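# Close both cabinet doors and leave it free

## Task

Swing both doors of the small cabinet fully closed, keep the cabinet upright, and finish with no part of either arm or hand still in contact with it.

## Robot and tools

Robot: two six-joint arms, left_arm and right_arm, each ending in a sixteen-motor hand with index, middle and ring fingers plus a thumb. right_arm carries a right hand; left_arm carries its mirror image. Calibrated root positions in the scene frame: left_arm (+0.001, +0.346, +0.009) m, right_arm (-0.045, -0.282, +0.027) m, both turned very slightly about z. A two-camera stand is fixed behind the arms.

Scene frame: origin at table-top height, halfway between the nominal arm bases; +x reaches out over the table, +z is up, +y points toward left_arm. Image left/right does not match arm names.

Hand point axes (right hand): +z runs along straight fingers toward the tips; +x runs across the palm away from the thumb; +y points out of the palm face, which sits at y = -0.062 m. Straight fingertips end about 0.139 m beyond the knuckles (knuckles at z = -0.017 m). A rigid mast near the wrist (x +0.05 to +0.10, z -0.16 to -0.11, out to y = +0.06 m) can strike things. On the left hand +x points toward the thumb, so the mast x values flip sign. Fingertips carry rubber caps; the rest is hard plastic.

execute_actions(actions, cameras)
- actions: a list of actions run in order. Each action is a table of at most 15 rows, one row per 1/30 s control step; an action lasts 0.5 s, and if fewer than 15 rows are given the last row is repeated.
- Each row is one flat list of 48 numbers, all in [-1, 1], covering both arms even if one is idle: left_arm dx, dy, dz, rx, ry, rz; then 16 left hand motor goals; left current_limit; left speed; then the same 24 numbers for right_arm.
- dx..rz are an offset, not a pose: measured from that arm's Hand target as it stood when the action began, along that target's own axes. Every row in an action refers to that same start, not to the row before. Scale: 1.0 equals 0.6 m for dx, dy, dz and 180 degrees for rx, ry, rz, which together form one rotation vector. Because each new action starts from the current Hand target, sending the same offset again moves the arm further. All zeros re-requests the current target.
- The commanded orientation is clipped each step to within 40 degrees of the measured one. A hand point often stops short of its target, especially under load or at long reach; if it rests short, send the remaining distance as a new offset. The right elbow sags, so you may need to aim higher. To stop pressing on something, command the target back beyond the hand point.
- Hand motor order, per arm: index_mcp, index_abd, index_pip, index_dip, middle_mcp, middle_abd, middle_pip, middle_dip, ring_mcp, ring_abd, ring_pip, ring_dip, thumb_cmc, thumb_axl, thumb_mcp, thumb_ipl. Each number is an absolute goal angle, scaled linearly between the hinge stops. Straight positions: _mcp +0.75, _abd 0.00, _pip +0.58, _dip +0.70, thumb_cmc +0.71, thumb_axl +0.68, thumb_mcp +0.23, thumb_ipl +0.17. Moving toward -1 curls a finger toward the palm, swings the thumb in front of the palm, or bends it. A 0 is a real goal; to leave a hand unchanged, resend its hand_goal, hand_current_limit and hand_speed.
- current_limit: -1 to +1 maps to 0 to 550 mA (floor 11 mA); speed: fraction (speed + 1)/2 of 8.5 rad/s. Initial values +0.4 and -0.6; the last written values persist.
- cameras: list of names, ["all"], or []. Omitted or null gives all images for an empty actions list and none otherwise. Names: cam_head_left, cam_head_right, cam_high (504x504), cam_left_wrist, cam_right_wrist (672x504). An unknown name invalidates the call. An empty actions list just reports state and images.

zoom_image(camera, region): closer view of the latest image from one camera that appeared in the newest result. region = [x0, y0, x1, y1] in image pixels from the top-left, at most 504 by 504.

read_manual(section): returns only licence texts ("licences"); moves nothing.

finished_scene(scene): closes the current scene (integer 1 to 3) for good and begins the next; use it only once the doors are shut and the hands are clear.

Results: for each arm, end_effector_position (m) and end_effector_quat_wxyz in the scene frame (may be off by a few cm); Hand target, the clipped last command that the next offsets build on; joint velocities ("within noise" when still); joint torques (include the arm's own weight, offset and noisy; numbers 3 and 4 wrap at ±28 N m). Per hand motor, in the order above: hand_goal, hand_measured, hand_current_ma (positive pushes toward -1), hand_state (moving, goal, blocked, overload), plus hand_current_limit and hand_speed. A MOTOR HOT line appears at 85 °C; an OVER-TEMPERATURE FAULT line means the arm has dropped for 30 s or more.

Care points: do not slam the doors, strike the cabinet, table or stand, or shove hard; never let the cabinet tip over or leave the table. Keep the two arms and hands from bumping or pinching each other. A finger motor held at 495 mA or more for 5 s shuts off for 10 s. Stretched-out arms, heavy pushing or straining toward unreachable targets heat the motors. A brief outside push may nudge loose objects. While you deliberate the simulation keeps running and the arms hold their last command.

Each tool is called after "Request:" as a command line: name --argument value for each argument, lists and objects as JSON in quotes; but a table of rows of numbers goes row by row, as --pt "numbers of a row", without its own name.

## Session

Request:
execute_actions --actions '[]'

Request:
zoom_image --camera "cam_head_left" --region '[50, 230, 250, 430]'

Request:
zoom_image --camera "cam_head_right" --region '[50, 230, 250, 430]'

Scene clock: 0.00 s.
left_arm: end_effector_position=(+0.4549, +0.1347, +0.2478) hand_goal=(+0.754, +0.000, +0.576, +0.696, +0.754, +0.000, +0.576, +0.696, +0.754, +0.000, +0.576, +0.696, +0.714, +0.678, +0.226, +0.168) hand_measured=(+0.754, +0.000, +0.576, +0.696, +0.754, +0.000, +0.576, +0.696, +0.754, +0.000, +0.576, +0.696, +0.714, +0.678, +0.226, +0.168) hand_current_ma=(+0, +0, +0, +0, +0, +0, +0, +0, +0, +0, +0, +0, +0, +0, +0, +0) hand_state=(goal, goal, goal, goal, goal, goal, goal, goal, goal, goal, goal, goal, goal, goal, goal, goal) hand_current_limit=0.40 hand_speed=-0.60 end_effector_quat_wxyz=(-0.007, +0.853, +0.101, +0.512) | right_arm: end_effector_position=(+0.6183, +0.0520, +0.1884) hand_goal=(+0.754, +0.000, +0.576, +0.696, +0.754, +0.000, +0.576, +0.696, +0.754, +0.000, +0.576, +0.696, +0.714, +0.678, +0.226, +0.168) hand_measured=(+0.754, +0.000, +0.576, +0.696, +0.754, +0.000, +0.576, +0.696, +0.754, +0.000, +0.576, +0.696, +0.714, +0.678, +0.226, +0.168) hand_current_ma=(+0, +0, +0, +0, +0, +0, +0, +0, +0, +0, +0, +0, +0, +0, +0, +0) hand_state=(goal, goal, goal, goal, goal, goal, goal, goal, goal, goal, goal, goal, goal, goal, goal, goal) hand_current_limit=0.40 hand_speed=-0.60 end_effector_quat_wxyz=(+0.146, +0.156, +0.972, -0.097)
Joint positions: left_arm=[-0.481 1.095 0.654 -0.15 -0.548 1.13] | right_arm=[0.511 2.046 1.957 -1.36 0.332 -0.785]
Joint velocities: within noise
Joint torques (N m): no reading
Heat: left arm: hottest waist 22 °C; right arm: hottest wrist roll 23 °C.
Hand target: left_arm +0.4615, +0.1312, +0.2696; +0.003, +0.843, +0.107, +0.527 | right_arm +0.6235, +0.0548, +0.1923; +0.151, +0.157, +0.972, -0.093
camera_calibration:
cam_left_wrist: T_world_to_cam=[[-0.44073, 0.474887, -0.761734, 0.296237], [-0.526837, 0.550219, 0.647844, -0.038501], [0.726774, 0.686834, 0.00769011, -0.295055], [0, 0, 0, 1]] pos_world=[0.324715, 0.0831585, 0.252865]
cam_right_wrist: T_world_to_cam=[[0.891788, 0.407791, 0.196012, -0.58522], [-0.0100439, -0.415271, 0.909642, -0.196], [0.452342, -0.813177, -0.366237, -0.0423117], [0, 0, 0, 1]] pos_world=[0.539063, 0.122848, 0.277504]

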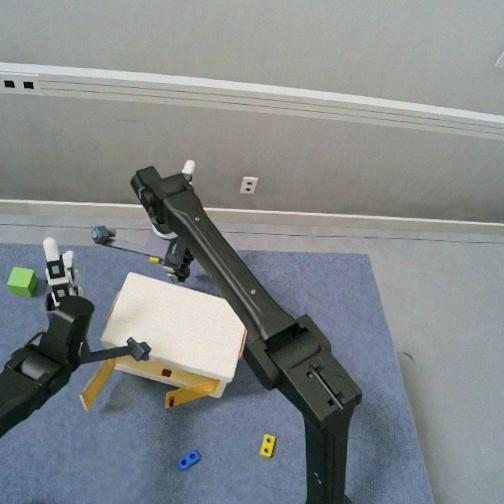

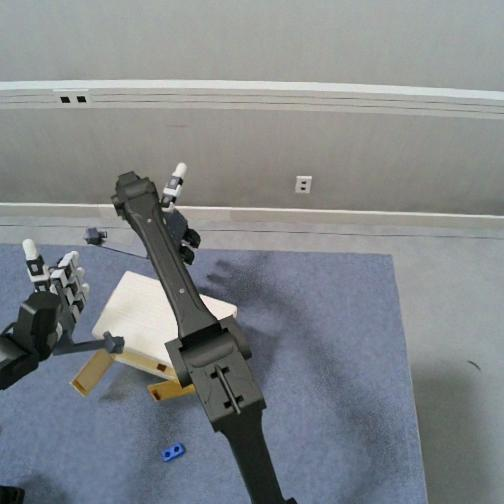

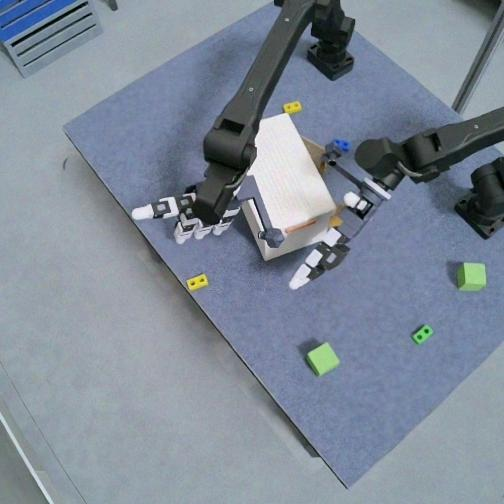

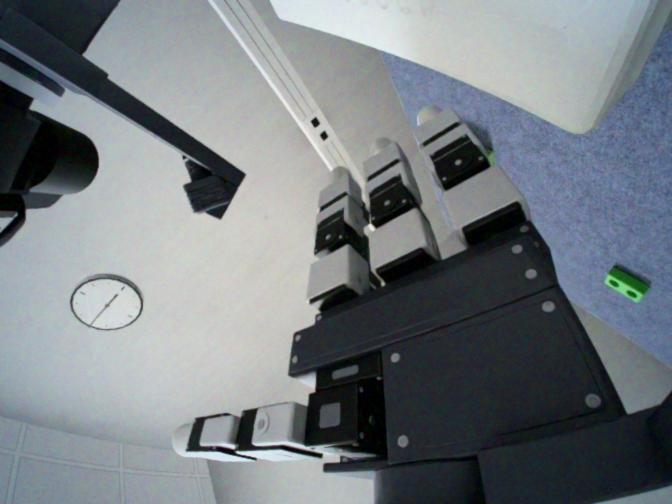

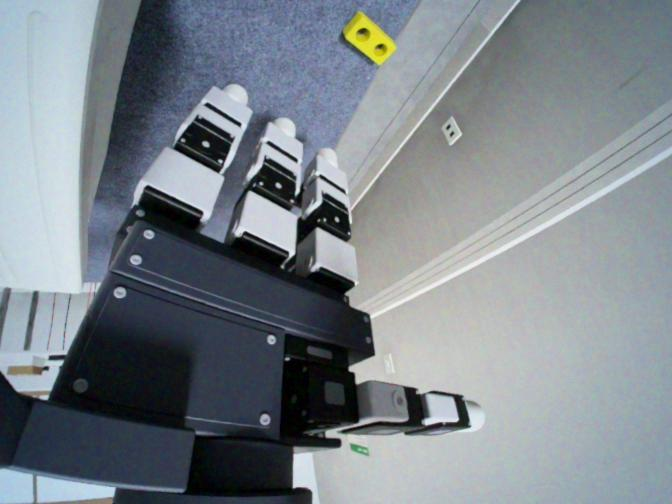

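Scaled by 2.520 from the camera's 504x504 image, which has a finer 720x720 frame.

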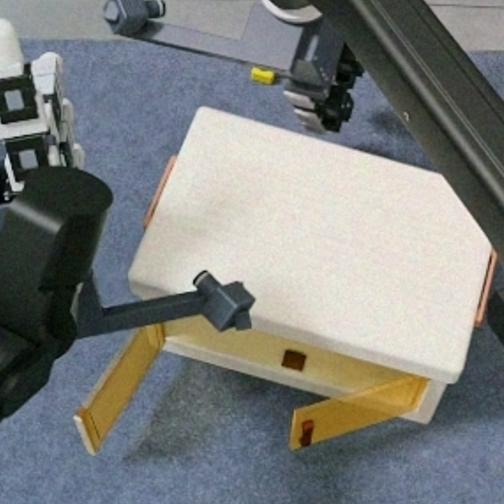

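Scaled by 2.520 from the camera's 504x504 image, which has a finer 720x720 frame.

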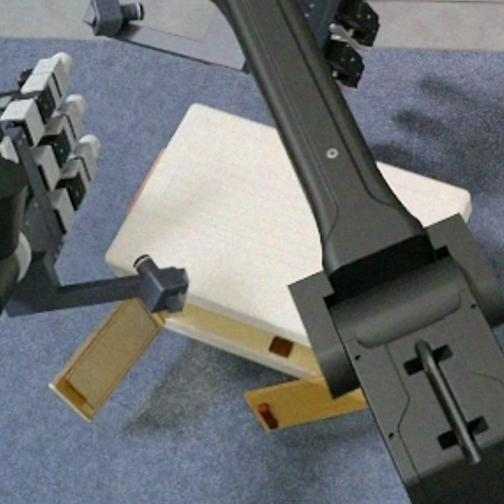

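Request:
execute_actions --actions '[[[0.0043,-0.0769,-0.0867,0,0,0,0.754,0,0.576,0.696,0.754,0,0.576,0.696,0.754,0,0.576,0.696,0.714,0.678,0.226,0.168,0.4,-0.6,-0.036,-0.0149,-0.1048,0,0,0,0.754,0,0.576,0.696,0.754,0,0.576,0.696,0.754,0,0.576,0.696,0.714,0.678,0.226,0.168,0.4,-0.6]],[[0.0043,-0.0769,-0.0867,0,0,0,0.754,0,0.576,0.696,0.754,0,0.576,0.696,0.754,0,0.576,0.696,0.714,0.678,0.226,0.168,0.4,-0.6,-0.036,-0.0149,-0.1048,0,0,0,0.754,0,0.576,0.696,0.754,0,0.576,0.696,0.754,0,0.576,0.696,0.714,0.678,0.226,0.168,0.4,-0.6]],[[0.0043,-0.0769,-0.0867,0,0,0,0.754,0,0.576,0.696,0.754,0,0.576,0.696,0.754,0,0.576,0.696,0.714,0.678,0.226,0.168,0.4,-0.6,-0.036,-0.0149,-0.1048,0,0,0,0.754,0,0.576,0.696,0.754,0,0.576,0.696,0.754,0,0.576,0.696,0.714,0.678,0.226,0.168,0.4,-0.6]],[[0,0,0,-0.0301,-0.1767,0.0856,0.754,0,0.576,0.696,0.754,0,0.576,0.696,0.754,0,0.576,0.696,0.714,0.678,0.226,0.168,0.4,-0.6,0.0995,-0.0866,-0.0219,0,0,0,0.754,0,0.576,0.696,0.754,0,0.576,0.696,0.754,0,0.576,0.696,0.714,0.678,0.226,0.168,0.4,-0.6]],[[0,0,0,-0.0301,-0.1767,0.0856,0.754,0,0.576,0.696,0.754,0,0.576,0.696,0.754,0,0.576,0.696,0.714,0.678,0.226,0.168,0.4,-0.6,0.0995,-0.0866,-0.0219,0,0,0,0.754,0,0.576,0.696,0.754,0,0.576,0.696,0.754,0,0.576,0.696,0.714,0.678,0.226,0.168,0.4,-0.6]],[[0,0,0,0,0,0,0.754,0,0.576,0.696,0.754,0,0.576,0.696,0.754,0,0.576,0.696,0.714,0.678,0.226,0.168,0.4,-0.6,0.0995,-0.0866,-0.0219,0,0,0,0.754,0,0.576,0.696,0.754,0,0.576,0.696,0.754,0,0.576,0.696,0.714,0.678,0.226,0.168,0.4,-0.6]],[[-0.005,0.054,0.1,0,0,0,0.754,0,0.576,0.696,0.754,0,0.576,0.696,0.754,0,0.576,0.696,0.714,0.678,0.226,0.168,0.4,-0.6,0.0995,-0.0866,-0.0219,0,0,0,0.754,0,0.576,0.696,0.754,0,0.576,0.696,0.754,0,0.576,0.696,0.714,0.678,0.226,0.168,0.4,-0.6]],[[-0.005,0.054,0.1,0,0,0,0.754,0,0.576,0.696,0.754,0,0.576,0.696,0.754,0,0.576,0.696,0.714,0.678,0.226,0.168,0.4,-0.6,0.0995,-0.0866,-0.0219,0,0,0,0.754,0,0.576,0.696,0.754,0,0.576,0.696,0.754,0,0.576,0.696,0.714,0.678,0.226,0.168,0.4,-0.6]],[[0,0,0,0,0,0,0.754,0,0.576,0.696,0.754,0,0.576,0.696,0.754,0,0.576,0.696,0.714,0.678,0.226,0.168,0.4,-0.6,0,0,0,0.0081,0.0588,0.1664,0.754,0,0.576,0.696,0.754,0,0.576,0.696,0.754,0,0.576,0.696,0.714,0.678,0.226,0.168,0.4,-0.6]],[[0,0,0,0,0,0,0.754,0,0.576,0.696,0.754,0,0.576,0.696,0.754,0,0.576,0.696,0.714,0.678,0.226,0.168,0.4,-0.6,0,0,0,0.0081,0.0588,0.1664,0.754,0,0.576,0.696,0.754,0,0.576,0.696,0.754,0,0.576,0.696,0.714,0.678,0.226,0.168,0.4,-0.6]]]' --cameras '["cam_head_left","cam_head_right","cam_high","cam_left_wrist"]'

Scene clock: 62.10 s.
left_arm: end_effector_position=(+0.2690, +0.1953, +0.2048) hand_goal=(+0.754, +0.000, +0.576, +0.696, +0.754, +0.000, +0.576, +0.696, +0.754, +0.000, +0.576, +0.696, +0.714, +0.678, +0.226, +0.168) hand_measured=(+0.754, -0.002, +0.576, +0.696, +0.754, -0.002, +0.576, +0.696, +0.754, -0.002, +0.576, +0.696, +0.714, +0.678, +0.222, +0.168) hand_current_ma=(+0, +0, +0, +0, +0, +0, +0, +0, +0, +0, +0, +0, +0, +0, -2, +0) hand_state=(goal, goal, goal, goal, goal, goal, goal, goal, goal, goal, goal, goal, goal, goal, goal, goal) hand_current_limit=0.40 hand_speed=-0.60 end_effector_quat_wxyz=(+0.001, +0.984, -0.176, -0.014) | right_arm: end_effector_position=(+0.2452, -0.0964, +0.3758) hand_goal=(+0.754, +0.000, +0.576, +0.696, +0.754, +0.000, +0.576, +0.696, +0.754, +0.000, +0.576, +0.696, +0.714, +0.678, +0.226, +0.168) hand_measured=(+0.752, +0.000, +0.576, +0.696, +0.752, +0.000, +0.576, +0.696, +0.752, +0.000, +0.576, +0.696, +0.714, +0.678, +0.222, +0.168) hand_current_ma=(-1, +0, +0, +0, -1, +0, +0, +0, +0, +0, +0, +0, +0, +0, -2, +0) hand_state=(goal, goal, goal, goal, goal, goal, goal, goal, goal, goal, goal, goal, goal, goal, goal, goal) hand_current_limit=0.40 hand_speed=-0.60 end_effector_quat_wxyz=(+0.021, +0.628, +0.775, +0.070)
Joint positions: left_arm=[-0.202 1.105 0.958 -1.452 0.004 1.702] | right_arm=[0.797 0.998 1.256 -1.685 0.026 0.564]
Joint torques (N m): left_arm=[-0.21 -6.36 8.57 -0.01 -0.07 0] | right_arm=[-0.38 -3.78 11.25 0.12 0.11 0.16]
Heat: left arm: hottest elbow 27 °C; right arm: hottest shoulder 26 °C.
Hand target: left_arm +0.2735, +0.1924, +0.2097; +0.000, +0.985, -0.174, -0.001 | right_arm +0.2492, -0.0900, +0.3931; +0.001, +0.635, +0.772, +0.000
Off the commanded pose: left_arm 0.007 m, 2 deg | right_arm 0.019 m, 8 deg.
joint sent to its limit (right arm) — joint 4 (wrist pitch), lower limit. The joint targets are off in orientation, not in position.
camera_calibration:
cam_left_wrist: T_world_to_cam=[[-0.527527, 0.849389, -0.0159341, -0.0497951], [0.610668, 0.392171, 0.687958, -0.425286], [0.590592, 0.353186, -0.725576, 0.0506456], [0, 0, 0, 1]] pos_world=[0.20353, 0.191193, 0.328533]
Images, in order (width x height): cam_head_left 504x504, cam_head_right 504x504, cam_high 504x504, cam_left_wrist 672x504.

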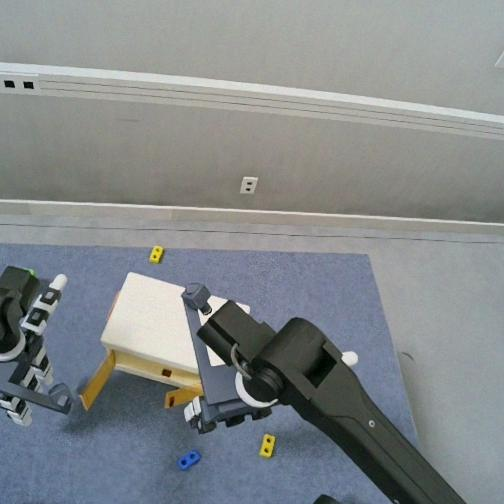

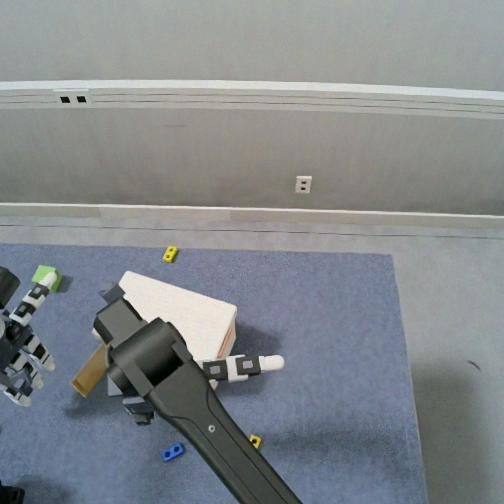

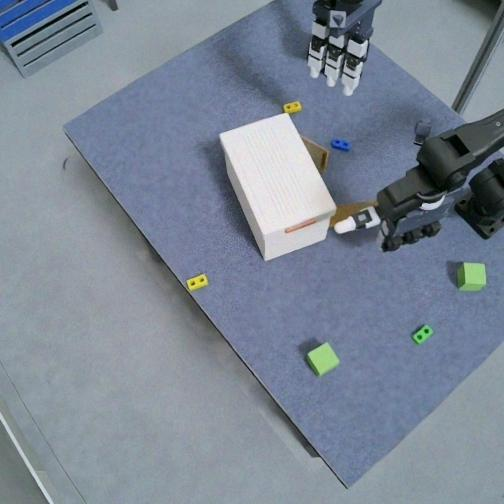

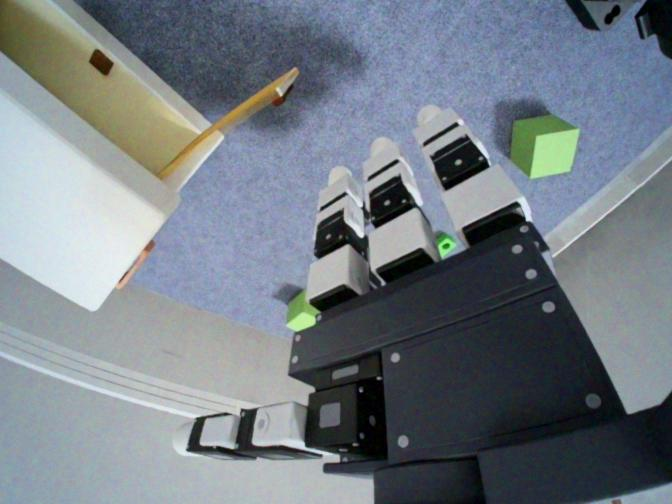

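Request:
execute_actions --actions '[[[0,0,0,0,0,0,0.754,0,0.576,0.696,0.754,0,0.576,0.696,0.754,0,0.576,0.696,0.714,0.678,0.226,0.168,0.4,-0.6,0.05,-0.007,0.15,0,0,0,0.754,0,0.576,0.696,0.754,0,0.576,0.696,0.754,0,0.576,0.696,0.714,0.678,0.226,0.168,0.4,-0.6]],[[0,0,0,0,0,0,0.754,0,0.576,0.696,0.754,0,0.576,0.696,0.754,0,0.576,0.696,0.714,0.678,0.226,0.168,0.4,-0.6,0.05,-0.007,0.17,0,0,0,0.754,0,0.576,0.696,0.754,0,0.576,0.696,0.754,0,0.576,0.696,0.714,0.678,0.226,0.168,0.4,-0.6]],[[0,0,0,0,0,0,0.754,0,0.576,0.696,0.754,0,0.576,0.696,0.754,0,0.576,0.696,0.714,0.678,0.226,0.168,0.4,-0.6,0,0.067,0,0,0,0,0.754,0,0.576,0.696,0.754,0,0.576,0.696,0.754,0,0.576,0.696,0.714,0.678,0.226,0.168,0.4,-0.6]],[[0,0,0,0,0,0,0.754,0,0.576,0.696,0.754,0,0.576,0.696,0.754,0,0.576,0.696,0.714,0.678,0.226,0.168,0.4,-0.6,0,0.067,0,0,0,0,0.754,0,0.576,0.696,0.754,0,0.576,0.696,0.754,0,0.576,0.696,0.714,0.678,0.226,0.168,0.4,-0.6]],[[0,0,0,0,0,0,0.754,0,0.576,0.696,0.754,0,0.576,0.696,0.754,0,0.576,0.696,0.714,0.678,0.226,0.168,0.4,-0.6,-0.028,0.018,0,0,0,0.0765,0.754,0,0.576,0.696,0.754,0,0.576,0.696,0.754,0,0.576,0.696,0.714,0.678,0.226,0.168,0.4,-0.6]],[[0,0,0,0,0,0,0.754,0,0.576,0.696,0.754,0,0.576,0.696,0.754,0,0.576,0.696,0.714,0.678,0.226,0.168,0.4,-0.6,-0.028,0.018,0,0,0,0.0765,0.754,0,0.576,0.696,0.754,0,0.576,0.696,0.754,0,0.576,0.696,0.714,0.678,0.226,0.168,0.4,-0.6]],[[0,0,0,0,0,0,0.754,0,0.576,0.696,0.754,0,0.576,0.696,0.754,0,0.576,0.696,0.714,0.678,0.226,0.168,0.4,-0.6,0,0.025,0,0,0,0,0.754,0,0.576,0.696,0.754,0,0.576,0.696,0.754,0,0.576,0.696,0.714,0.678,0.226,0.168,0.4,-0.6]],[[0,0,0,0,0,0,0.754,0,0.576,0.696,0.754,0,0.576,0.696,0.754,0,0.576,0.696,0.714,0.678,0.226,0.168,0.4,-0.6,0,0.025,0,0,0,0,0.754,0,0.576,0.696,0.754,0,0.576,0.696,0.754,0,0.576,0.696,0.714,0.678,0.226,0.168,0.4,-0.6]]]' --cameras '["cam_head_left","cam_head_right","cam_right_wrist"]'

Request:
zoom_image --camera "cam_head_left" --region '[70, 300, 260, 420]'

Scene clock: 77.90 s.
left_arm: end_effector_position=(+0.2690, +0.1953, +0.2048) hand_goal=(+0.754, +0.000, +0.576, +0.696, +0.754, +0.000, +0.576, +0.696, +0.754, +0.000, +0.576, +0.696, +0.714, +0.678, +0.226, +0.168) hand_measured=(+0.754, -0.002, +0.576, +0.696, +0.754, -0.002, +0.576, +0.696, +0.754, -0.002, +0.576, +0.696, +0.714, +0.678, +0.222, +0.168) hand_current_ma=(+0, +0, +0, +0, +0, +0, +0, +0, +0, +0, +0, +0, +0, +0, -2, +0) hand_state=(goal, goal, goal, goal, goal, goal, goal, goal, goal, goal, goal, goal, goal, goal, goal, goal) hand_current_limit=0.40 hand_speed=-0.60 end_effector_quat_wxyz=(+0.001, +0.984, -0.176, -0.014) | right_arm: end_effector_position=(+0.3468, -0.0654, +0.1939) hand_goal=(+0.754, +0.000, +0.576, +0.696, +0.754, +0.000, +0.576, +0.696, +0.754, +0.000, +0.576, +0.696, +0.714, +0.678, +0.226, +0.168) hand_measured=(+0.754, +0.000, +0.576, +0.696, +0.754, +0.000, +0.576, +0.696, +0.754, +0.000, +0.576, +0.696, +0.714, +0.678, +0.222, +0.168) hand_current_ma=(+0, +0, +0, +0, +0, +0, +0, +0, +0, +0, +0, +0, +0, +0, -2, +0) hand_state=(goal, goal, goal, goal, goal, goal, goal, goal, goal, goal, goal, goal, goal, goal, goal, goal) hand_current_limit=0.40 hand_speed=-0.60 end_effector_quat_wxyz=(+0.001, +0.803, +0.596, -0.009)
Joint positions: left_arm=[-0.202 1.105 0.958 -1.452 0.004 1.702] | right_arm=[0.718 1.461 1.196 -1.325 0.001 0.988]
Joint torques (N m): left_arm=[-0.85 -6.65 8.54 0.12 -0.08 0.01] | right_arm=[-1.73 -10.17 10.71 -0.09 0.02 -0.06]
Heat: left arm: hottest elbow 27 °C; right arm: hottest elbow 25 °C.
Hand target: left_arm +0.2735, +0.1924, +0.2097; +0.000, +0.985, -0.174, -0.001 | right_arm +0.3612, -0.0575, +0.2013; +0.001, +0.801, +0.599, +0.001
Off the commanded pose: left_arm 0.007 m, 2 deg | right_arm 0.018 m, 1 deg.
camera_calibration:
cam_right_wrist: T_world_to_cam=[[0.401988, -0.91377, 0.0585705, -0.186271], [-0.600445, -0.214776, 0.770284, -0.00750197], [-0.691283, -0.344813, -0.635006, 0.466315], [0, 0, 0, 1]] pos_world=[0.39273, -0.0110282, 0.312802]
Images, in order (width x height): cam_head_left 504x504, cam_head_right 504x504, cam_right_wrist 672x504.

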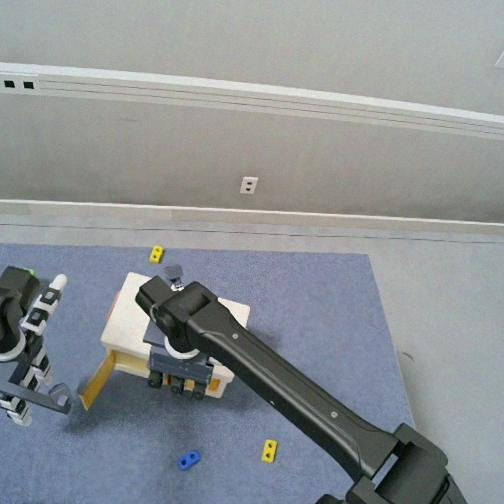

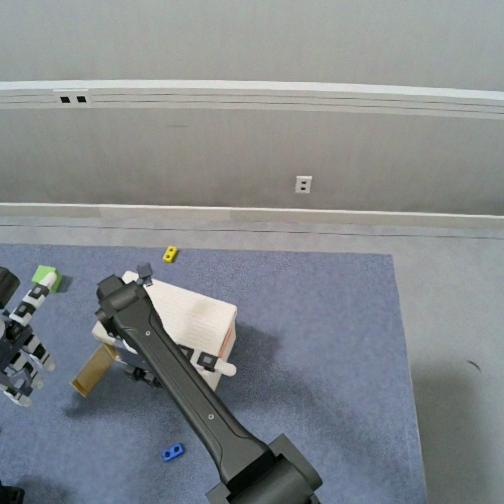

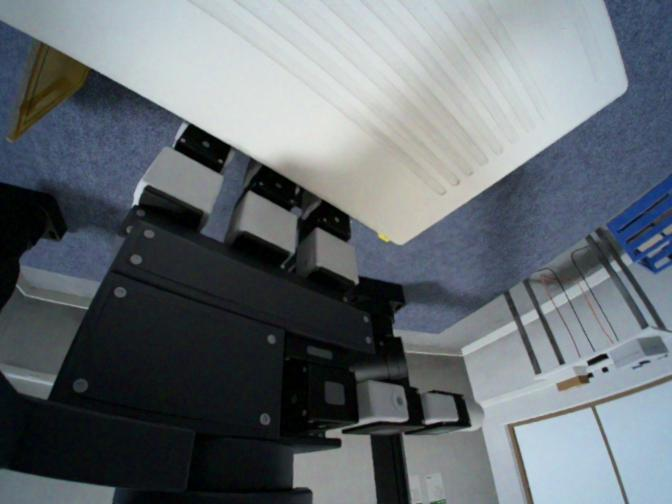

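Scaled by 2.653 from the camera's 504x504 image, which has a finer 720x720 frame.

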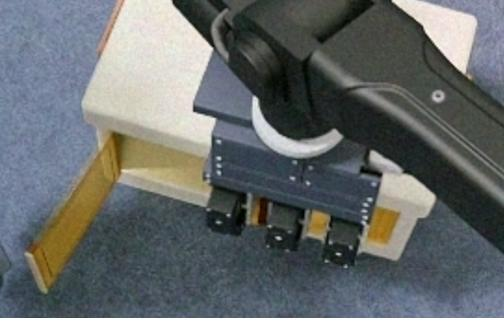

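Request:
execute_actions --actions '[[[0,0,0,0,0,0,0.754,0,0.576,0.696,0.754,0,0.576,0.696,0.754,0,0.576,0.696,0.714,0.678,0.226,0.168,0.4,-0.6,-0.035,0.015,0,0,0,-0.01,0.754,0,0.576,0.696,0.754,0,0.576,0.696,0.754,0,0.576,0.696,0.714,0.678,0.226,0.168,0.4,-0.6]],[[0,0,0,0,0,0,0.754,0,0.576,0.696,0.754,0,0.576,0.696,0.754,0,0.576,0.696,0.714,0.678,0.226,0.168,0.4,-0.6,0,0.025,0,0,0,-0.01,0.754,0,0.576,0.696,0.754,0,0.576,0.696,0.754,0,0.576,0.696,0.714,0.678,0.226,0.168,0.4,-0.6]]]' --cameras '["cam_head_left"]'

Request:
zoom_image --camera "cam_head_left" --region '[70, 300, 260, 420]'

Scene clock: 85.73 s.
left_arm: end_effector_position=(+0.2690, +0.1953, +0.2048) hand_goal=(+0.754, +0.000, +0.576, +0.696, +0.754, +0.000, +0.576, +0.696, +0.754, +0.000, +0.576, +0.696, +0.714, +0.678, +0.226, +0.168) hand_measured=(+0.754, -0.002, +0.576, +0.696, +0.754, -0.002, +0.576, +0.696, +0.754, -0.002, +0.576, +0.696, +0.714, +0.678, +0.222, +0.168) hand_current_ma=(+0, +0, +0, +0, +0, +0, +0, +0, +0, +0, +0, +0, +0, +0, -2, +0) hand_state=(goal, goal, goal, goal, goal, goal, goal, goal, goal, goal, goal, goal, goal, goal, goal, goal) hand_current_limit=0.40 hand_speed=-0.60 end_effector_quat_wxyz=(+0.001, +0.984, -0.176, -0.014) | right_arm: end_effector_position=(+0.3655, -0.0806, +0.1935) hand_goal=(+0.754, +0.000, +0.576, +0.696, +0.754, +0.000, +0.576, +0.696, +0.754, +0.000, +0.576, +0.696, +0.714, +0.678, +0.226, +0.168) hand_measured=(+0.762, +0.000, +0.576, +0.696, +0.758, +0.000, +0.576, +0.696, +0.756, -0.008, +0.576, +0.696, +0.714, +0.678, +0.222, +0.168) hand_current_ma=(+7, +0, +0, +0, +3, +0, +0, +0, +1, -5, +0, +0, +0, +0, -2, +0) hand_state=(goal, goal, goal, goal, goal, goal, goal, goal, goal, goal, goal, goal, goal, goal, goal, goal) hand_current_limit=0.40 hand_speed=-0.60 end_effector_quat_wxyz=(-0.004, +0.782, +0.623, -0.009)
Joint positions: left_arm=[-0.202 1.105 0.958 -1.452 0.004 1.702] | right_arm=[0.653 1.46 1.196 -1.325 -0.007 0.855]
Joint torques (N m): left_arm=[-0.38 -6.36 8.53 0.13 -0.06 0.02] | right_arm=[-2.73 -11.58 9.26 -0.03 0.32 -0.14]
Heat: left arm: hottest elbow 27 °C; right arm: hottest elbow 25 °C.
Hand target: left_arm +0.2735, +0.1924, +0.2097; +0.000, +0.985, -0.174, -0.001 | right_arm +0.3784, -0.0839, +0.2014; +0.001, +0.782, +0.624, +0.001
Off the commanded pose: left_arm 0.007 m, 2 deg | right_arm 0.015 m, 1 deg.
Images, in order (width x height): cam_head_left 504x504.

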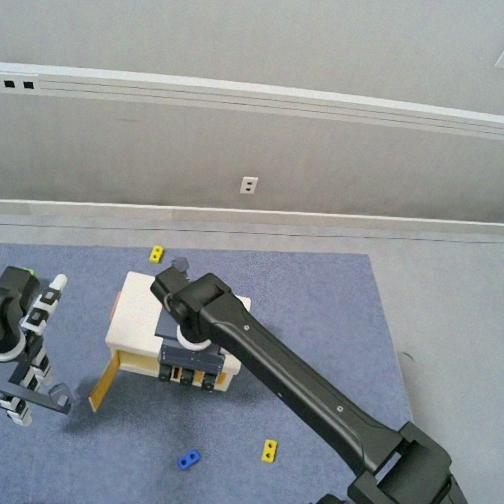

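Scaled by 2.653 from the camera's 504x504 image, which has a finer 720x720 frame.

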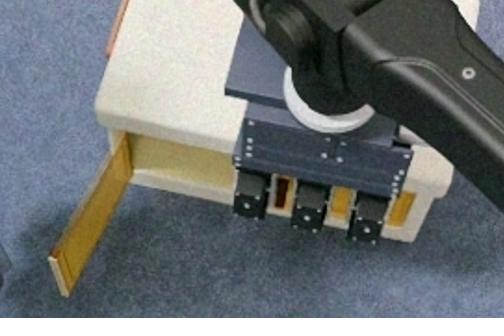

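Request:
execute_actions --actions '[[[0,0,0,0,0,0,0.754,0,0.576,0.696,0.754,0,0.576,0.696,0.754,0,0.576,0.696,0.714,0.678,0.226,0.168,0.4,-0.6,0,-0.083,-0.02,0,0,0,0.754,0,0.576,0.696,0.754,0,0.576,0.696,0.754,0,0.576,0.696,0.714,0.678,0.226,0.168,0.4,-0.6]],[[0,0,0,0,0,0,0.754,0,0.576,0.696,0.754,0,0.576,0.696,0.754,0,0.576,0.696,0.714,0.678,0.226,0.168,0.4,-0.6,-0.05,-0.1,-0.1,0,0,0,0.754,0,0.576,0.696,0.754,0,0.576,0.696,0.754,0,0.576,0.696,0.714,0.678,0.226,0.168,0.4,-0.6]],[[0,0,0,0,0,0,0.754,0,0.576,0.696,0.754,0,0.576,0.696,0.754,0,0.576,0.696,0.714,0.678,0.226,0.168,0.4,-0.6,-0.12,-0.03,-0.06,0,0,0,0.754,0,0.576,0.696,0.754,0,0.576,0.696,0.754,0,0.576,0.696,0.714,0.678,0.226,0.168,0.4,-0.6]],[[0,0,0,0,0,0,0.754,0,0.576,0.696,0.754,0,0.576,0.696,0.754,0,0.576,0.696,0.714,0.678,0.226,0.168,0.4,-0.6,-0.1,0,0,0,0,0,0.754,0,0.576,0.696,0.754,0,0.576,0.696,0.754,0,0.576,0.696,0.714,0.678,0.226,0.168,0.4,-0.6]]]' --cameras '["cam_head_left","cam_head_right"]'

Request:
zoom_image --camera "cam_head_left" --region '[70, 320, 260, 420]'

Request:
zoom_image --camera "cam_head_right" --region '[50, 300, 250, 420]'

Scene clock: 95.43 s.
left_arm: end_effector_position=(+0.2690, +0.1953, +0.2048) hand_goal=(+0.754, +0.000, +0.576, +0.696, +0.754, +0.000, +0.576, +0.696, +0.754, +0.000, +0.576, +0.696, +0.714, +0.678, +0.226, +0.168) hand_measured=(+0.754, -0.002, +0.576, +0.696, +0.754, -0.002, +0.576, +0.696, +0.754, -0.002, +0.576, +0.696, +0.714, +0.678, +0.222, +0.168) hand_current_ma=(+0, +0, +0, +0, +0, +0, +0, +0, +0, +0, +0, +0, +0, +0, -2, +0) hand_state=(goal, goal, goal, goal, goal, goal, goal, goal, goal, goal, goal, goal, goal, goal, goal, goal) hand_current_limit=0.40 hand_speed=-0.60 end_effector_quat_wxyz=(+0.001, +0.984, -0.176, -0.014) | right_arm: end_effector_position=(+0.2182, -0.2105, +0.3113) hand_goal=(+0.754, +0.000, +0.576, +0.696, +0.754, +0.000, +0.576, +0.696, +0.754, +0.000, +0.576, +0.696, +0.714, +0.678, +0.226, +0.168) hand_measured=(+0.752, +0.000, +0.576, +0.696, +0.752, +0.000, +0.576, +0.696, +0.752, -0.002, +0.576, +0.696, +0.714, +0.678, +0.222, +0.168) hand_current_ma=(-1, +0, +0, +0, +0, +0, +0, +0, +0, -1, +0, +0, +0, +0, -3, +0) hand_state=(goal, goal, goal, goal, goal, goal, goal, goal, goal, goal, goal, goal, goal, goal, goal, goal) hand_current_limit=0.40 hand_speed=-0.60 end_effector_quat_wxyz=(+0.010, +0.784, +0.620, +0.029)
Joint positions: left_arm=[-0.202 1.105 0.958 -1.452 0.004 1.702] | right_arm=[0.585 0.861 1.033 -1.684 0.013 0.794]
Joint torques (N m): left_arm=[-0.09 -6.77 8.65 -0.02 -0.07 0] | right_arm=[-1.96 -2.32 7.6 -0.13 -0.06 -0.08]
Heat: left arm: hottest elbow 27 °C; right arm: hottest elbow 25 °C.
Hand target: left_arm +0.2735, +0.1924, +0.2097; +0.000, +0.985, -0.174, -0.001 | right_arm +0.2175, -0.2135, +0.3092; +0.000, +0.782, +0.623, +0.001
Off the commanded pose: left_arm 0.007 m, 2 deg | right_arm 0.004 m, 3 deg.
joint sent to its limit (right arm) — joint 4 (wrist pitch), lower limit. The joint targets are off in orientation, not in position.
Images, in order (width x height): cam_head_left 504x504, cam_head_right 504x504.

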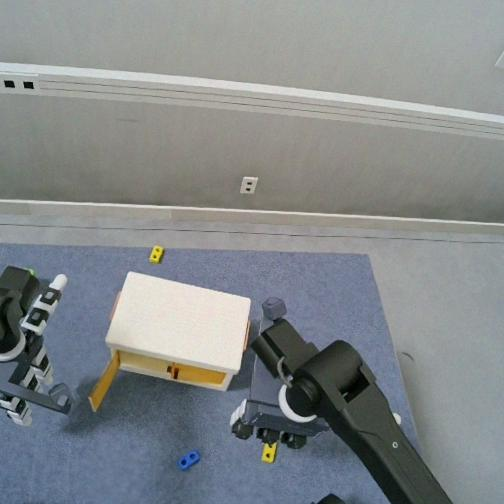

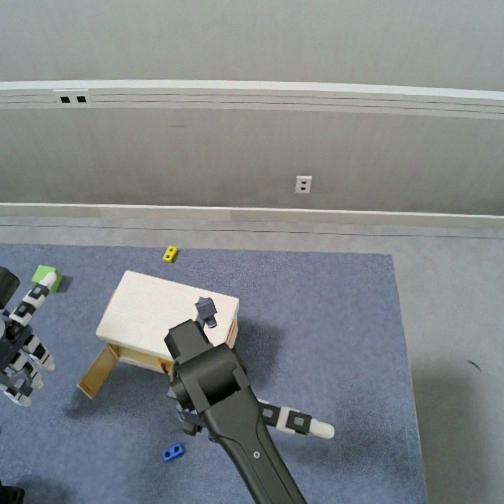

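Scaled by 2.653 from the camera's 504x504 image, which has a finer 720x720 frame.

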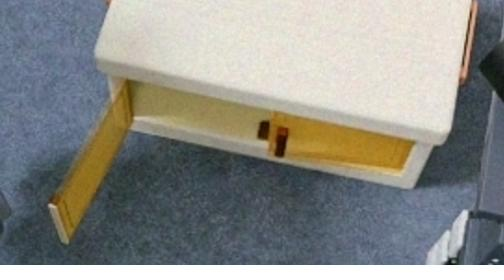

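Scaled by 2.520 from the camera's 504x504 image, which has a finer 720x720 frame.

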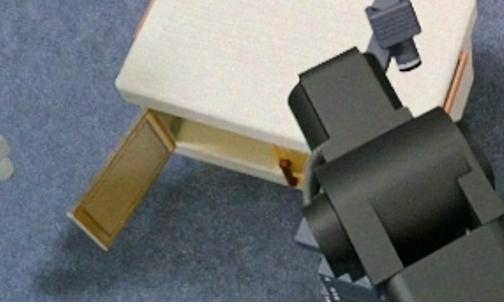

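Request:
execute_actions --actions '[[[0.0044,0.06,0,0,0,0,0.754,0,0.576,0.696,0.754,0,0.576,0.696,0.754,0,0.576,0.696,0.714,0.678,0.226,0.168,0.4,-0.6,-0.107,-0.01,0,0,0,0,0.754,0,0.576,0.696,0.754,0,0.576,0.696,0.754,0,0.576,0.696,0.714,0.678,0.226,0.168,0.4,-0.6]],[[0.0044,0.06,0,0,0,0,0.754,0,0.576,0.696,0.754,0,0.576,0.696,0.754,0,0.576,0.696,0.714,0.678,0.226,0.168,0.4,-0.6,-0.107,-0.01,0,0,0,0,0.754,0,0.576,0.696,0.754,0,0.576,0.696,0.754,0,0.576,0.696,0.714,0.678,0.226,0.168,0.4,-0.6]],[[0.0044,0.06,0,0,0,0,0.754,0,0.576,0.696,0.754,0,0.576,0.696,0.754,0,0.576,0.696,0.714,0.678,0.226,0.168,0.4,-0.6,-0.05,0,0,0,0,0,0.754,0,0.576,0.696,0.754,0,0.576,0.696,0.754,0,0.576,0.696,0.714,0.678,0.226,0.168,0.4,-0.6]],[[0.04,0.037,0,0,0,-0.111,0.754,0,0.576,0.696,0.754,0,0.576,0.696,0.754,0,0.576,0.696,0.714,0.678,0.226,0.168,0.4,-0.6,0,0,0,0,0,0,0.754,0,0.576,0.696,0.754,0,0.576,0.696,0.754,0,0.576,0.696,0.714,0.678,0.226,0.168,0.4,-0.6]],[[0.0483,0.0342,0,0,0,-0.111,0.754,0,0.576,0.696,0.754,0,0.576,0.696,0.754,0,0.576,0.696,0.714,0.678,0.226,0.168,0.4,-0.6,0,0,0,0,0,0,0.754,0,0.576,0.696,0.754,0,0.576,0.696,0.754,0,0.576,0.696,0.714,0.678,0.226,0.168,0.4,-0.6]]]' --cameras '["cam_head_left","cam_head_right","cam_left_wrist"]'

Scene clock: 123.97 s.
left_arm: end_effector_position=(+0.2744, +0.0540, +0.1913) hand_goal=(+0.754, +0.000, +0.576, +0.696, +0.754, +0.000, +0.576, +0.696, +0.754, +0.000, +0.576, +0.696, +0.714, +0.678, +0.226, +0.168) hand_measured=(+0.754, +0.000, +0.578, +0.696, +0.754, -0.002, +0.576, +0.696, +0.754, -0.002, +0.576, +0.696, +0.714, +0.678, +0.222, +0.168) hand_current_ma=(+0, +0, +0, +0, +0, +0, +0, +0, +0, +0, +0, +0, +0, +0, -2, +0) hand_state=(goal, goal, goal, goal, goal, goal, goal, goal, goal, goal, goal, goal, goal, goal, goal, goal) hand_current_limit=0.40 hand_speed=-0.60 end_effector_quat_wxyz=(-0.015, +0.985, +0.170, -0.017) | right_arm: end_effector_position=(+0.1739, -0.3649, +0.3084) hand_goal=(+0.754, +0.000, +0.576, +0.696, +0.754, +0.000, +0.576, +0.696, +0.754, +0.000, +0.576, +0.696, +0.714, +0.678, +0.226, +0.168) hand_measured=(+0.754, +0.000, +0.576, +0.696, +0.754, +0.000, +0.576, +0.696, +0.754, -0.002, +0.576, +0.696, +0.714, +0.678, +0.222, +0.168) hand_current_ma=(+0, +0, +0, +0, +0, +0, +0, +0, +0, +0, +0, +0, +0, +0, -3, +0) hand_state=(goal, goal, goal, goal, goal, goal, goal, goal, goal, goal, goal, goal, goal, goal, goal, goal) hand_current_limit=0.40 hand_speed=-0.60 end_effector_quat_wxyz=(+0.083, +0.782, +0.616, +0.055)
Joint positions: left_arm=[-0.75 1.206 1.008 -1.418 0.01 0.459] | right_arm=[-0.241 0.557 0.871 -1.685 0.011 -0.029]
Joint torques (N m): left_arm=[-0.79 -6.36 11.85 0.12 -0.22 -0.02] | right_arm=[-2.02 1.08 7.87 0.28 -0.1 -0.08]
Heat: left arm: hottest elbow 27 °C; right arm: hottest elbow 24 °C.
Hand target: left_arm +0.2878, +0.0385, +0.2096; +0.000, +0.985, +0.173, -0.001 | right_arm +0.1706, -0.3653, +0.3090; +0.000, +0.782, +0.623, +0.000
Off the commanded pose: left_arm 0.027 m, 3 deg | right_arm 0.003 m, 11 deg.
joint sent to its limit (right arm) — joint 4 (wrist pitch), lower limit. The joint targets are off in orientation, not in position.
camera_calibration:
cam_left_wrist: T_world_to_cam=[[-0.949005, 0.315036, 0.0119326, 0.21212], [0.229349, 0.663924, 0.711761, -0.278454], [0.216308, 0.678201, -0.702321, 0.168416], [0, 0, 0, 1]] pos_world=[0.228736, 0.00382666, 0.313944]
Images, in order (width x height): cam_head_left 504x504, cam_head_right 504x504, cam_left_wrist 672x504.

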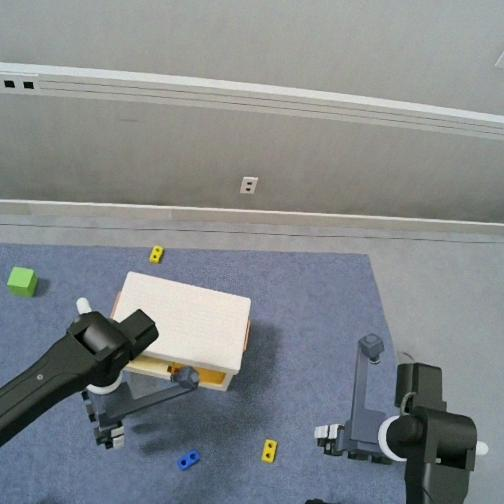

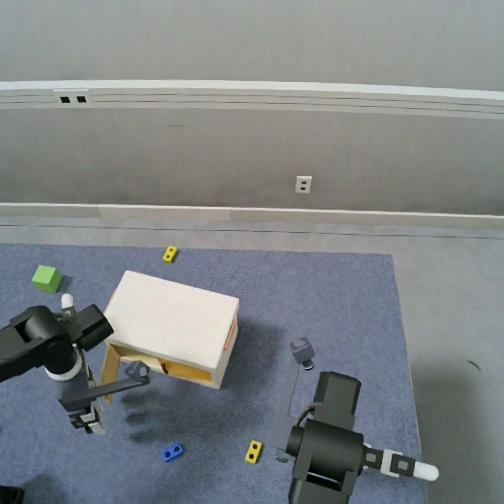

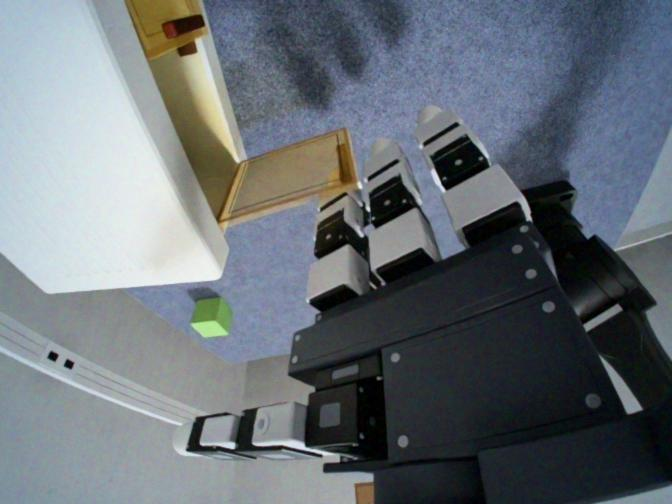

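Request:
execute_actions --actions '[[[0.0498,0.051,0,0,0,-0.0556,0.754,0,0.576,0.696,0.754,0,0.576,0.696,0.754,0,0.576,0.696,0.714,0.678,0.226,0.168,0.4,-0.6,0,0,0,0,0,0,0.754,0,0.576,0.696,0.754,0,0.576,0.696,0.754,0,0.576,0.696,0.714,0.678,0.226,0.168,0.4,-0.6]],[[0.0265,0.0192,0,0,0,-0.0556,0.754,0,0.576,0.696,0.754,0,0.576,0.696,0.754,0,0.576,0.696,0.714,0.678,0.226,0.168,0.4,-0.6,0,0,0,0,0,0,0.754,0,0.576,0.696,0.754,0,0.576,0.696,0.754,0,0.576,0.696,0.714,0.678,0.226,0.168,0.4,-0.6]],[[0.0395,0.0332,0,0,0,-0.111,0.754,0,0.576,0.696,0.754,0,0.576,0.696,0.754,0,0.576,0.696,0.714,0.678,0.226,0.168,0.4,-0.6,0,0,0,0,0,0,0.754,0,0.576,0.696,0.754,0,0.576,0.696,0.754,0,0.576,0.696,0.714,0.678,0.226,0.168,0.4,-0.6]],[[0.0175,0.0303,0,0,0,-0.0833,0.754,0,0.576,0.696,0.754,0,0.576,0.696,0.754,0,0.576,0.696,0.714,0.678,0.226,0.168,0.4,-0.6,0,0,0,0,0,0,0.754,0,0.576,0.696,0.754,0,0.576,0.696,0.754,0,0.576,0.696,0.714,0.678,0.226,0.168,0.4,-0.6]]]' --cameras '["cam_head_left","cam_head_right","cam_left_wrist"]'

Request:
zoom_image --camera "cam_head_left" --region '[70, 320, 260, 420]'

Request:
zoom_image --camera "cam_head_right" --region '[50, 300, 250, 420]'

Scene clock: 141.77 s.
left_arm: end_effector_position=(+0.3825, +0.0270, +0.1922) hand_goal=(+0.754, +0.000, +0.576, +0.696, +0.754, +0.000, +0.576, +0.696, +0.754, +0.000, +0.576, +0.696, +0.714, +0.678, +0.226, +0.168) hand_measured=(+0.754, +0.000, +0.578, +0.696, +0.766, -0.018, +0.580, +0.696, +0.754, -0.002, +0.576, +0.696, +0.714, +0.678, +0.222, +0.168) hand_current_ma=(+0, +0, +0, +0, +10, -12, +2, +0, +0, +0, +0, +0, +0, +0, -2, +0) hand_state=(goal, goal, goal, goal, goal, goal, goal, goal, goal, goal, goal, goal, goal, goal, goal, goal) hand_current_limit=0.40 hand_speed=-0.60 end_effector_quat_wxyz=(-0.018, +0.799, +0.601, -0.012) | right_arm: end_effector_position=(+0.1739, -0.3648, +0.3084) hand_goal=(+0.754, +0.000, +0.576, +0.696, +0.754, +0.000, +0.576, +0.696, +0.754, +0.000, +0.576, +0.696, +0.714, +0.678, +0.226, +0.168) hand_measured=(+0.754, +0.000, +0.576, +0.696, +0.754, +0.000, +0.576, +0.696, +0.754, -0.002, +0.576, +0.696, +0.714, +0.678, +0.222, +0.168) hand_current_ma=(+0, +0, +0, +0, +0, +0, +0, +0, +0, +0, +0, +0, +0, +0, -3, +0) hand_state=(goal, goal, goal, goal, goal, goal, goal, goal, goal, goal, goal, goal, goal, goal, goal, goal) hand_current_limit=0.40 hand_speed=-0.60 end_effector_quat_wxyz=(+0.083, +0.782, +0.616, +0.055)
Joint positions: left_arm=[-0.796 1.514 1.308 -1.403 0.02 -0.536] | right_arm=[-0.241 0.557 0.871 -1.685 0.011 -0.03]
Joint torques (N m): left_arm=[0.67 -12.1 12.04 -0.4 -0.72 -0.04] | right_arm=[-2.02 1.08 7.87 0.28 -0.1 -0.08]
Heat: left arm: hottest elbow 28 °C; right arm: hottest elbow 24 °C.
Hand target: left_arm +0.3977, +0.0177, +0.2095; -0.001, +0.794, +0.608, -0.001 | right_arm +0.1706, -0.3652, +0.3090; +0.000, +0.782, +0.624, +0.000
Off the commanded pose: left_arm 0.025 m, 3 deg | right_arm 0.003 m, 11 deg.
joint sent to its limit (right arm) — joint 4 (wrist pitch), lower limit. The joint targets are off in orientation, not in position.
camera_calibration:
cam_left_wrist: T_world_to_cam=[[-0.809094, -0.587623, -0.00819783, 0.297849], [-0.407158, 0.550446, 0.728856, -0.0427023], [-0.42378, 0.593051, -0.684617, 0.407605], [0, 0, 0, 1]] pos_world=[0.396336, -0.0432024, 0.312619]
Images, in order (width x height): cam_head_left 504x504, cam_head_right 504x504, cam_left_wrist 672x504.

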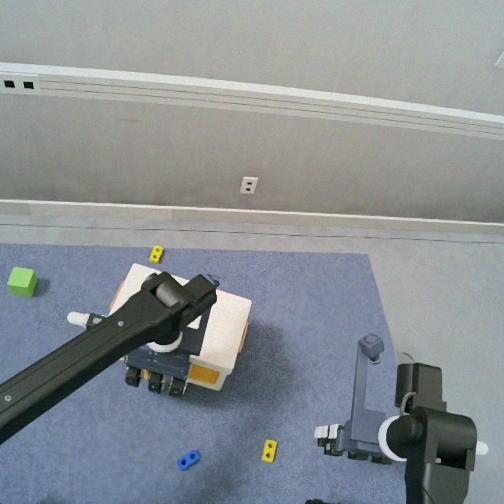

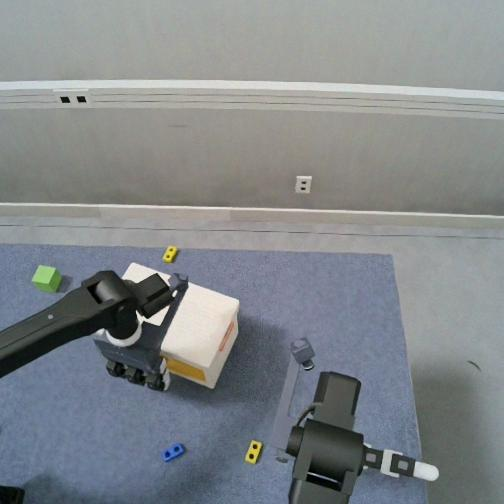

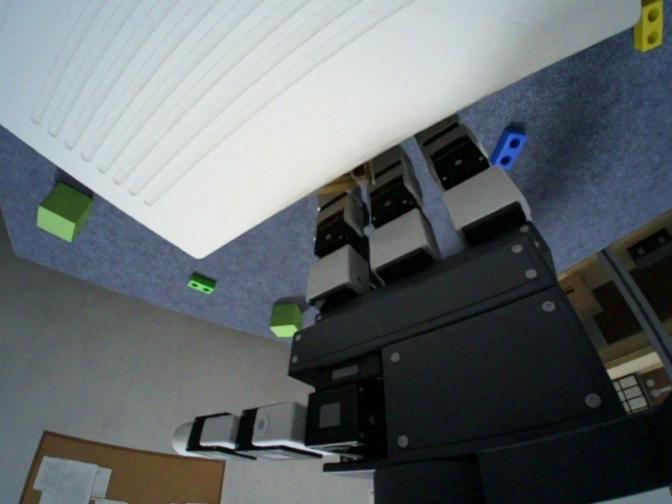

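Scaled by 2.653 from the camera's 504x504 image, which has a finer 720x720 frame.

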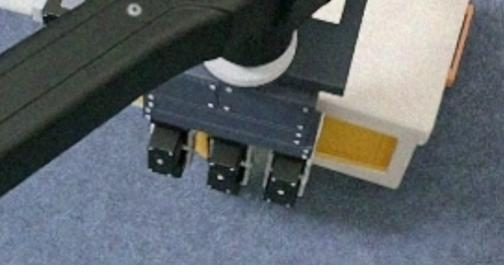

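Scaled by 2.520 from the camera's 504x504 image, which has a finer 720x720 frame.

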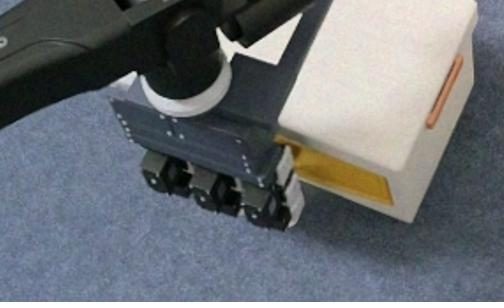

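Request:
execute_actions --actions '[[[0,-0.06,0,0,0,0,0.754,0,0.576,0.696,0.754,0,0.576,0.696,0.754,0,0.576,0.696,0.714,0.678,0.226,0.168,0.4,-0.6,0,0,0,0,0,0,0.754,0,0.576,0.696,0.754,0,0.576,0.696,0.754,0,0.576,0.696,0.714,0.678,0.226,0.168,0.4,-0.6]],[[0.08,-0.08,0,0,0,0,0.754,0,0.576,0.696,0.754,0,0.576,0.696,0.754,0,0.576,0.696,0.714,0.678,0.226,0.168,0.4,-0.6,0,0,0,0,0,0,0.754,0,0.576,0.696,0.754,0,0.576,0.696,0.754,0,0.576,0.696,0.714,0.678,0.226,0.168,0.4,-0.6]]]' --cameras '["cam_head_left","cam_head_right","cam_left_wrist"]'

Request:
zoom_image --camera "cam_head_left" --region '[70, 250, 270, 420]'

Request:
zoom_image --camera "cam_head_right" --region '[50, 250, 250, 420]'

Scene clock: 149.67 s.
left_arm: end_effector_position=(+0.3272, +0.0836, +0.2042) hand_goal=(+0.754, +0.000, +0.576, +0.696, +0.754, +0.000, +0.576, +0.696, +0.754, +0.000, +0.576, +0.696, +0.714, +0.678, +0.226, +0.168) hand_measured=(+0.752, +0.000, +0.578, +0.696, +0.752, -0.002, +0.578, +0.696, +0.752, -0.002, +0.576, +0.696, +0.714, +0.678, +0.222, +0.168) hand_current_ma=(-1, +0, +0, +0, +0, -1, +0, +0, -1, +0, +0, +0, +0, +0, -2, +0) hand_state=(goal, goal, goal, goal, goal, goal, goal, goal, goal, goal, goal, goal, goal, goal, goal, goal) hand_current_limit=0.40 hand_speed=-0.60 end_effector_quat_wxyz=(-0.004, +0.792, +0.610, -0.002) | right_arm: end_effector_position=(+0.1739, -0.3648, +0.3084) hand_goal=(+0.754, +0.000, +0.576, +0.696, +0.754, +0.000, +0.576, +0.696, +0.754, +0.000, +0.576, +0.696, +0.714, +0.678, +0.226, +0.168) hand_measured=(+0.754, +0.000, +0.576, +0.696, +0.754, +0.000, +0.576, +0.696, +0.754, -0.002, +0.576, +0.696, +0.714, +0.678, +0.222, +0.168) hand_current_ma=(+0, +0, +0, +0, +0, +0, +0, +0, +0, +0, +0, +0, +0, +0, -3, +0) hand_state=(goal, goal, goal, goal, goal, goal, goal, goal, goal, goal, goal, goal, goal, goal, goal, goal) hand_current_limit=0.40 hand_speed=-0.60 end_effector_quat_wxyz=(+0.083, +0.782, +0.616, +0.055)
Joint positions: left_arm=[-0.812 1.288 1.105 -1.396 0.004 -0.573] | right_arm=[-0.241 0.557 0.871 -1.685 0.011 -0.03]
Joint torques (N m): left_arm=[1.14 -10.23 8.36 -0.62 -0.19 0.31] | right_arm=[-2.02 1.08 7.9 0.28 -0.1 -0.08]
Heat: left arm: hottest elbow 28 °C; right arm: hottest elbow 24 °C.
Hand target: left_arm +0.3292, +0.0860, +0.2097; +0.000, +0.794, +0.608, -0.001 | right_arm +0.1706, -0.3652, +0.3090; +0.000, +0.782, +0.624, +0.000
Off the commanded pose: left_arm 0.006 m, 1 deg | right_arm 0.003 m, 11 deg.
joint sent to its limit (right arm) — joint 4 (wrist pitch), lower limit. The joint targets are off in orientation, not in position.
camera_calibration:
cam_left_wrist: T_world_to_cam=[[-0.795972, -0.604662, -0.0285047, 0.287787], [-0.442137, 0.548573, 0.709635, -0.0896309], [-0.413452, 0.577453, -0.703992, 0.360774], [0, 0, 0, 1]] pos_world=[0.338604, 0.0148532, 0.32579]
Images, in order (width x height): cam_head_left 504x504, cam_head_right 504x504, cam_left_wrist 672x504.

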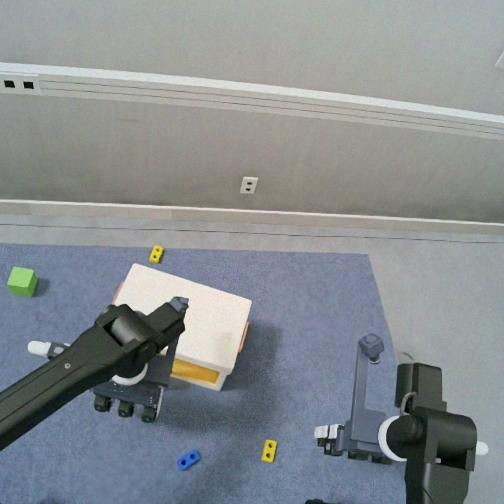

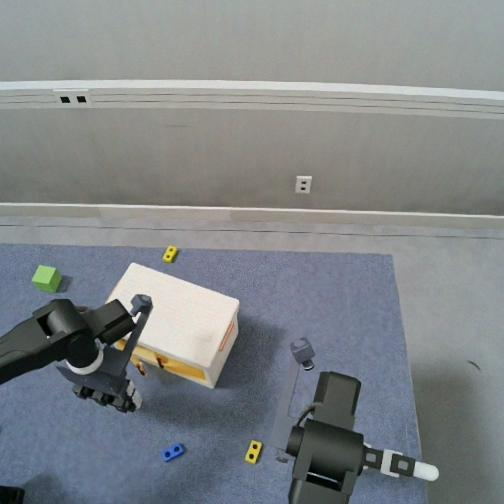

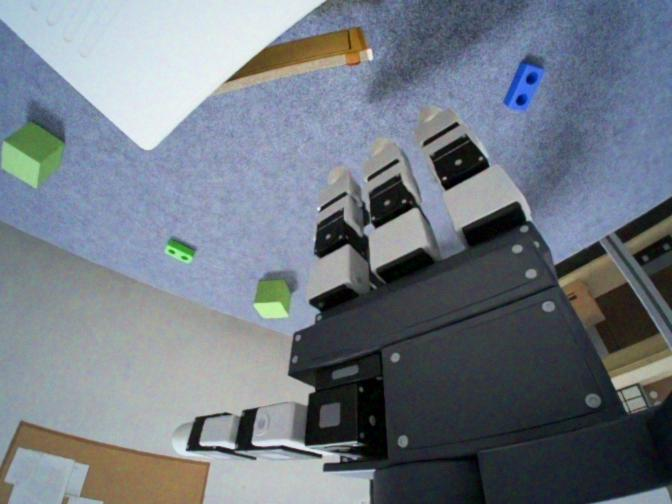

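Scaled by 2.520 from the camera's 504x504 image, which has a finer 720x720 frame.

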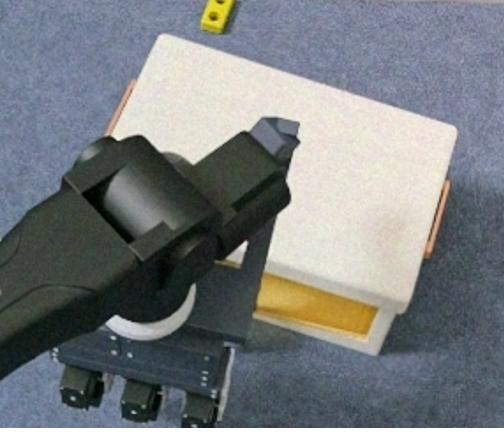

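Scaled by 2.520 from the camera's 504x504 image, which has a finer 720x720 frame.

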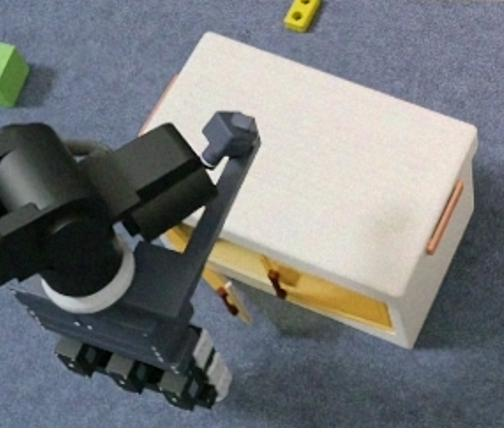

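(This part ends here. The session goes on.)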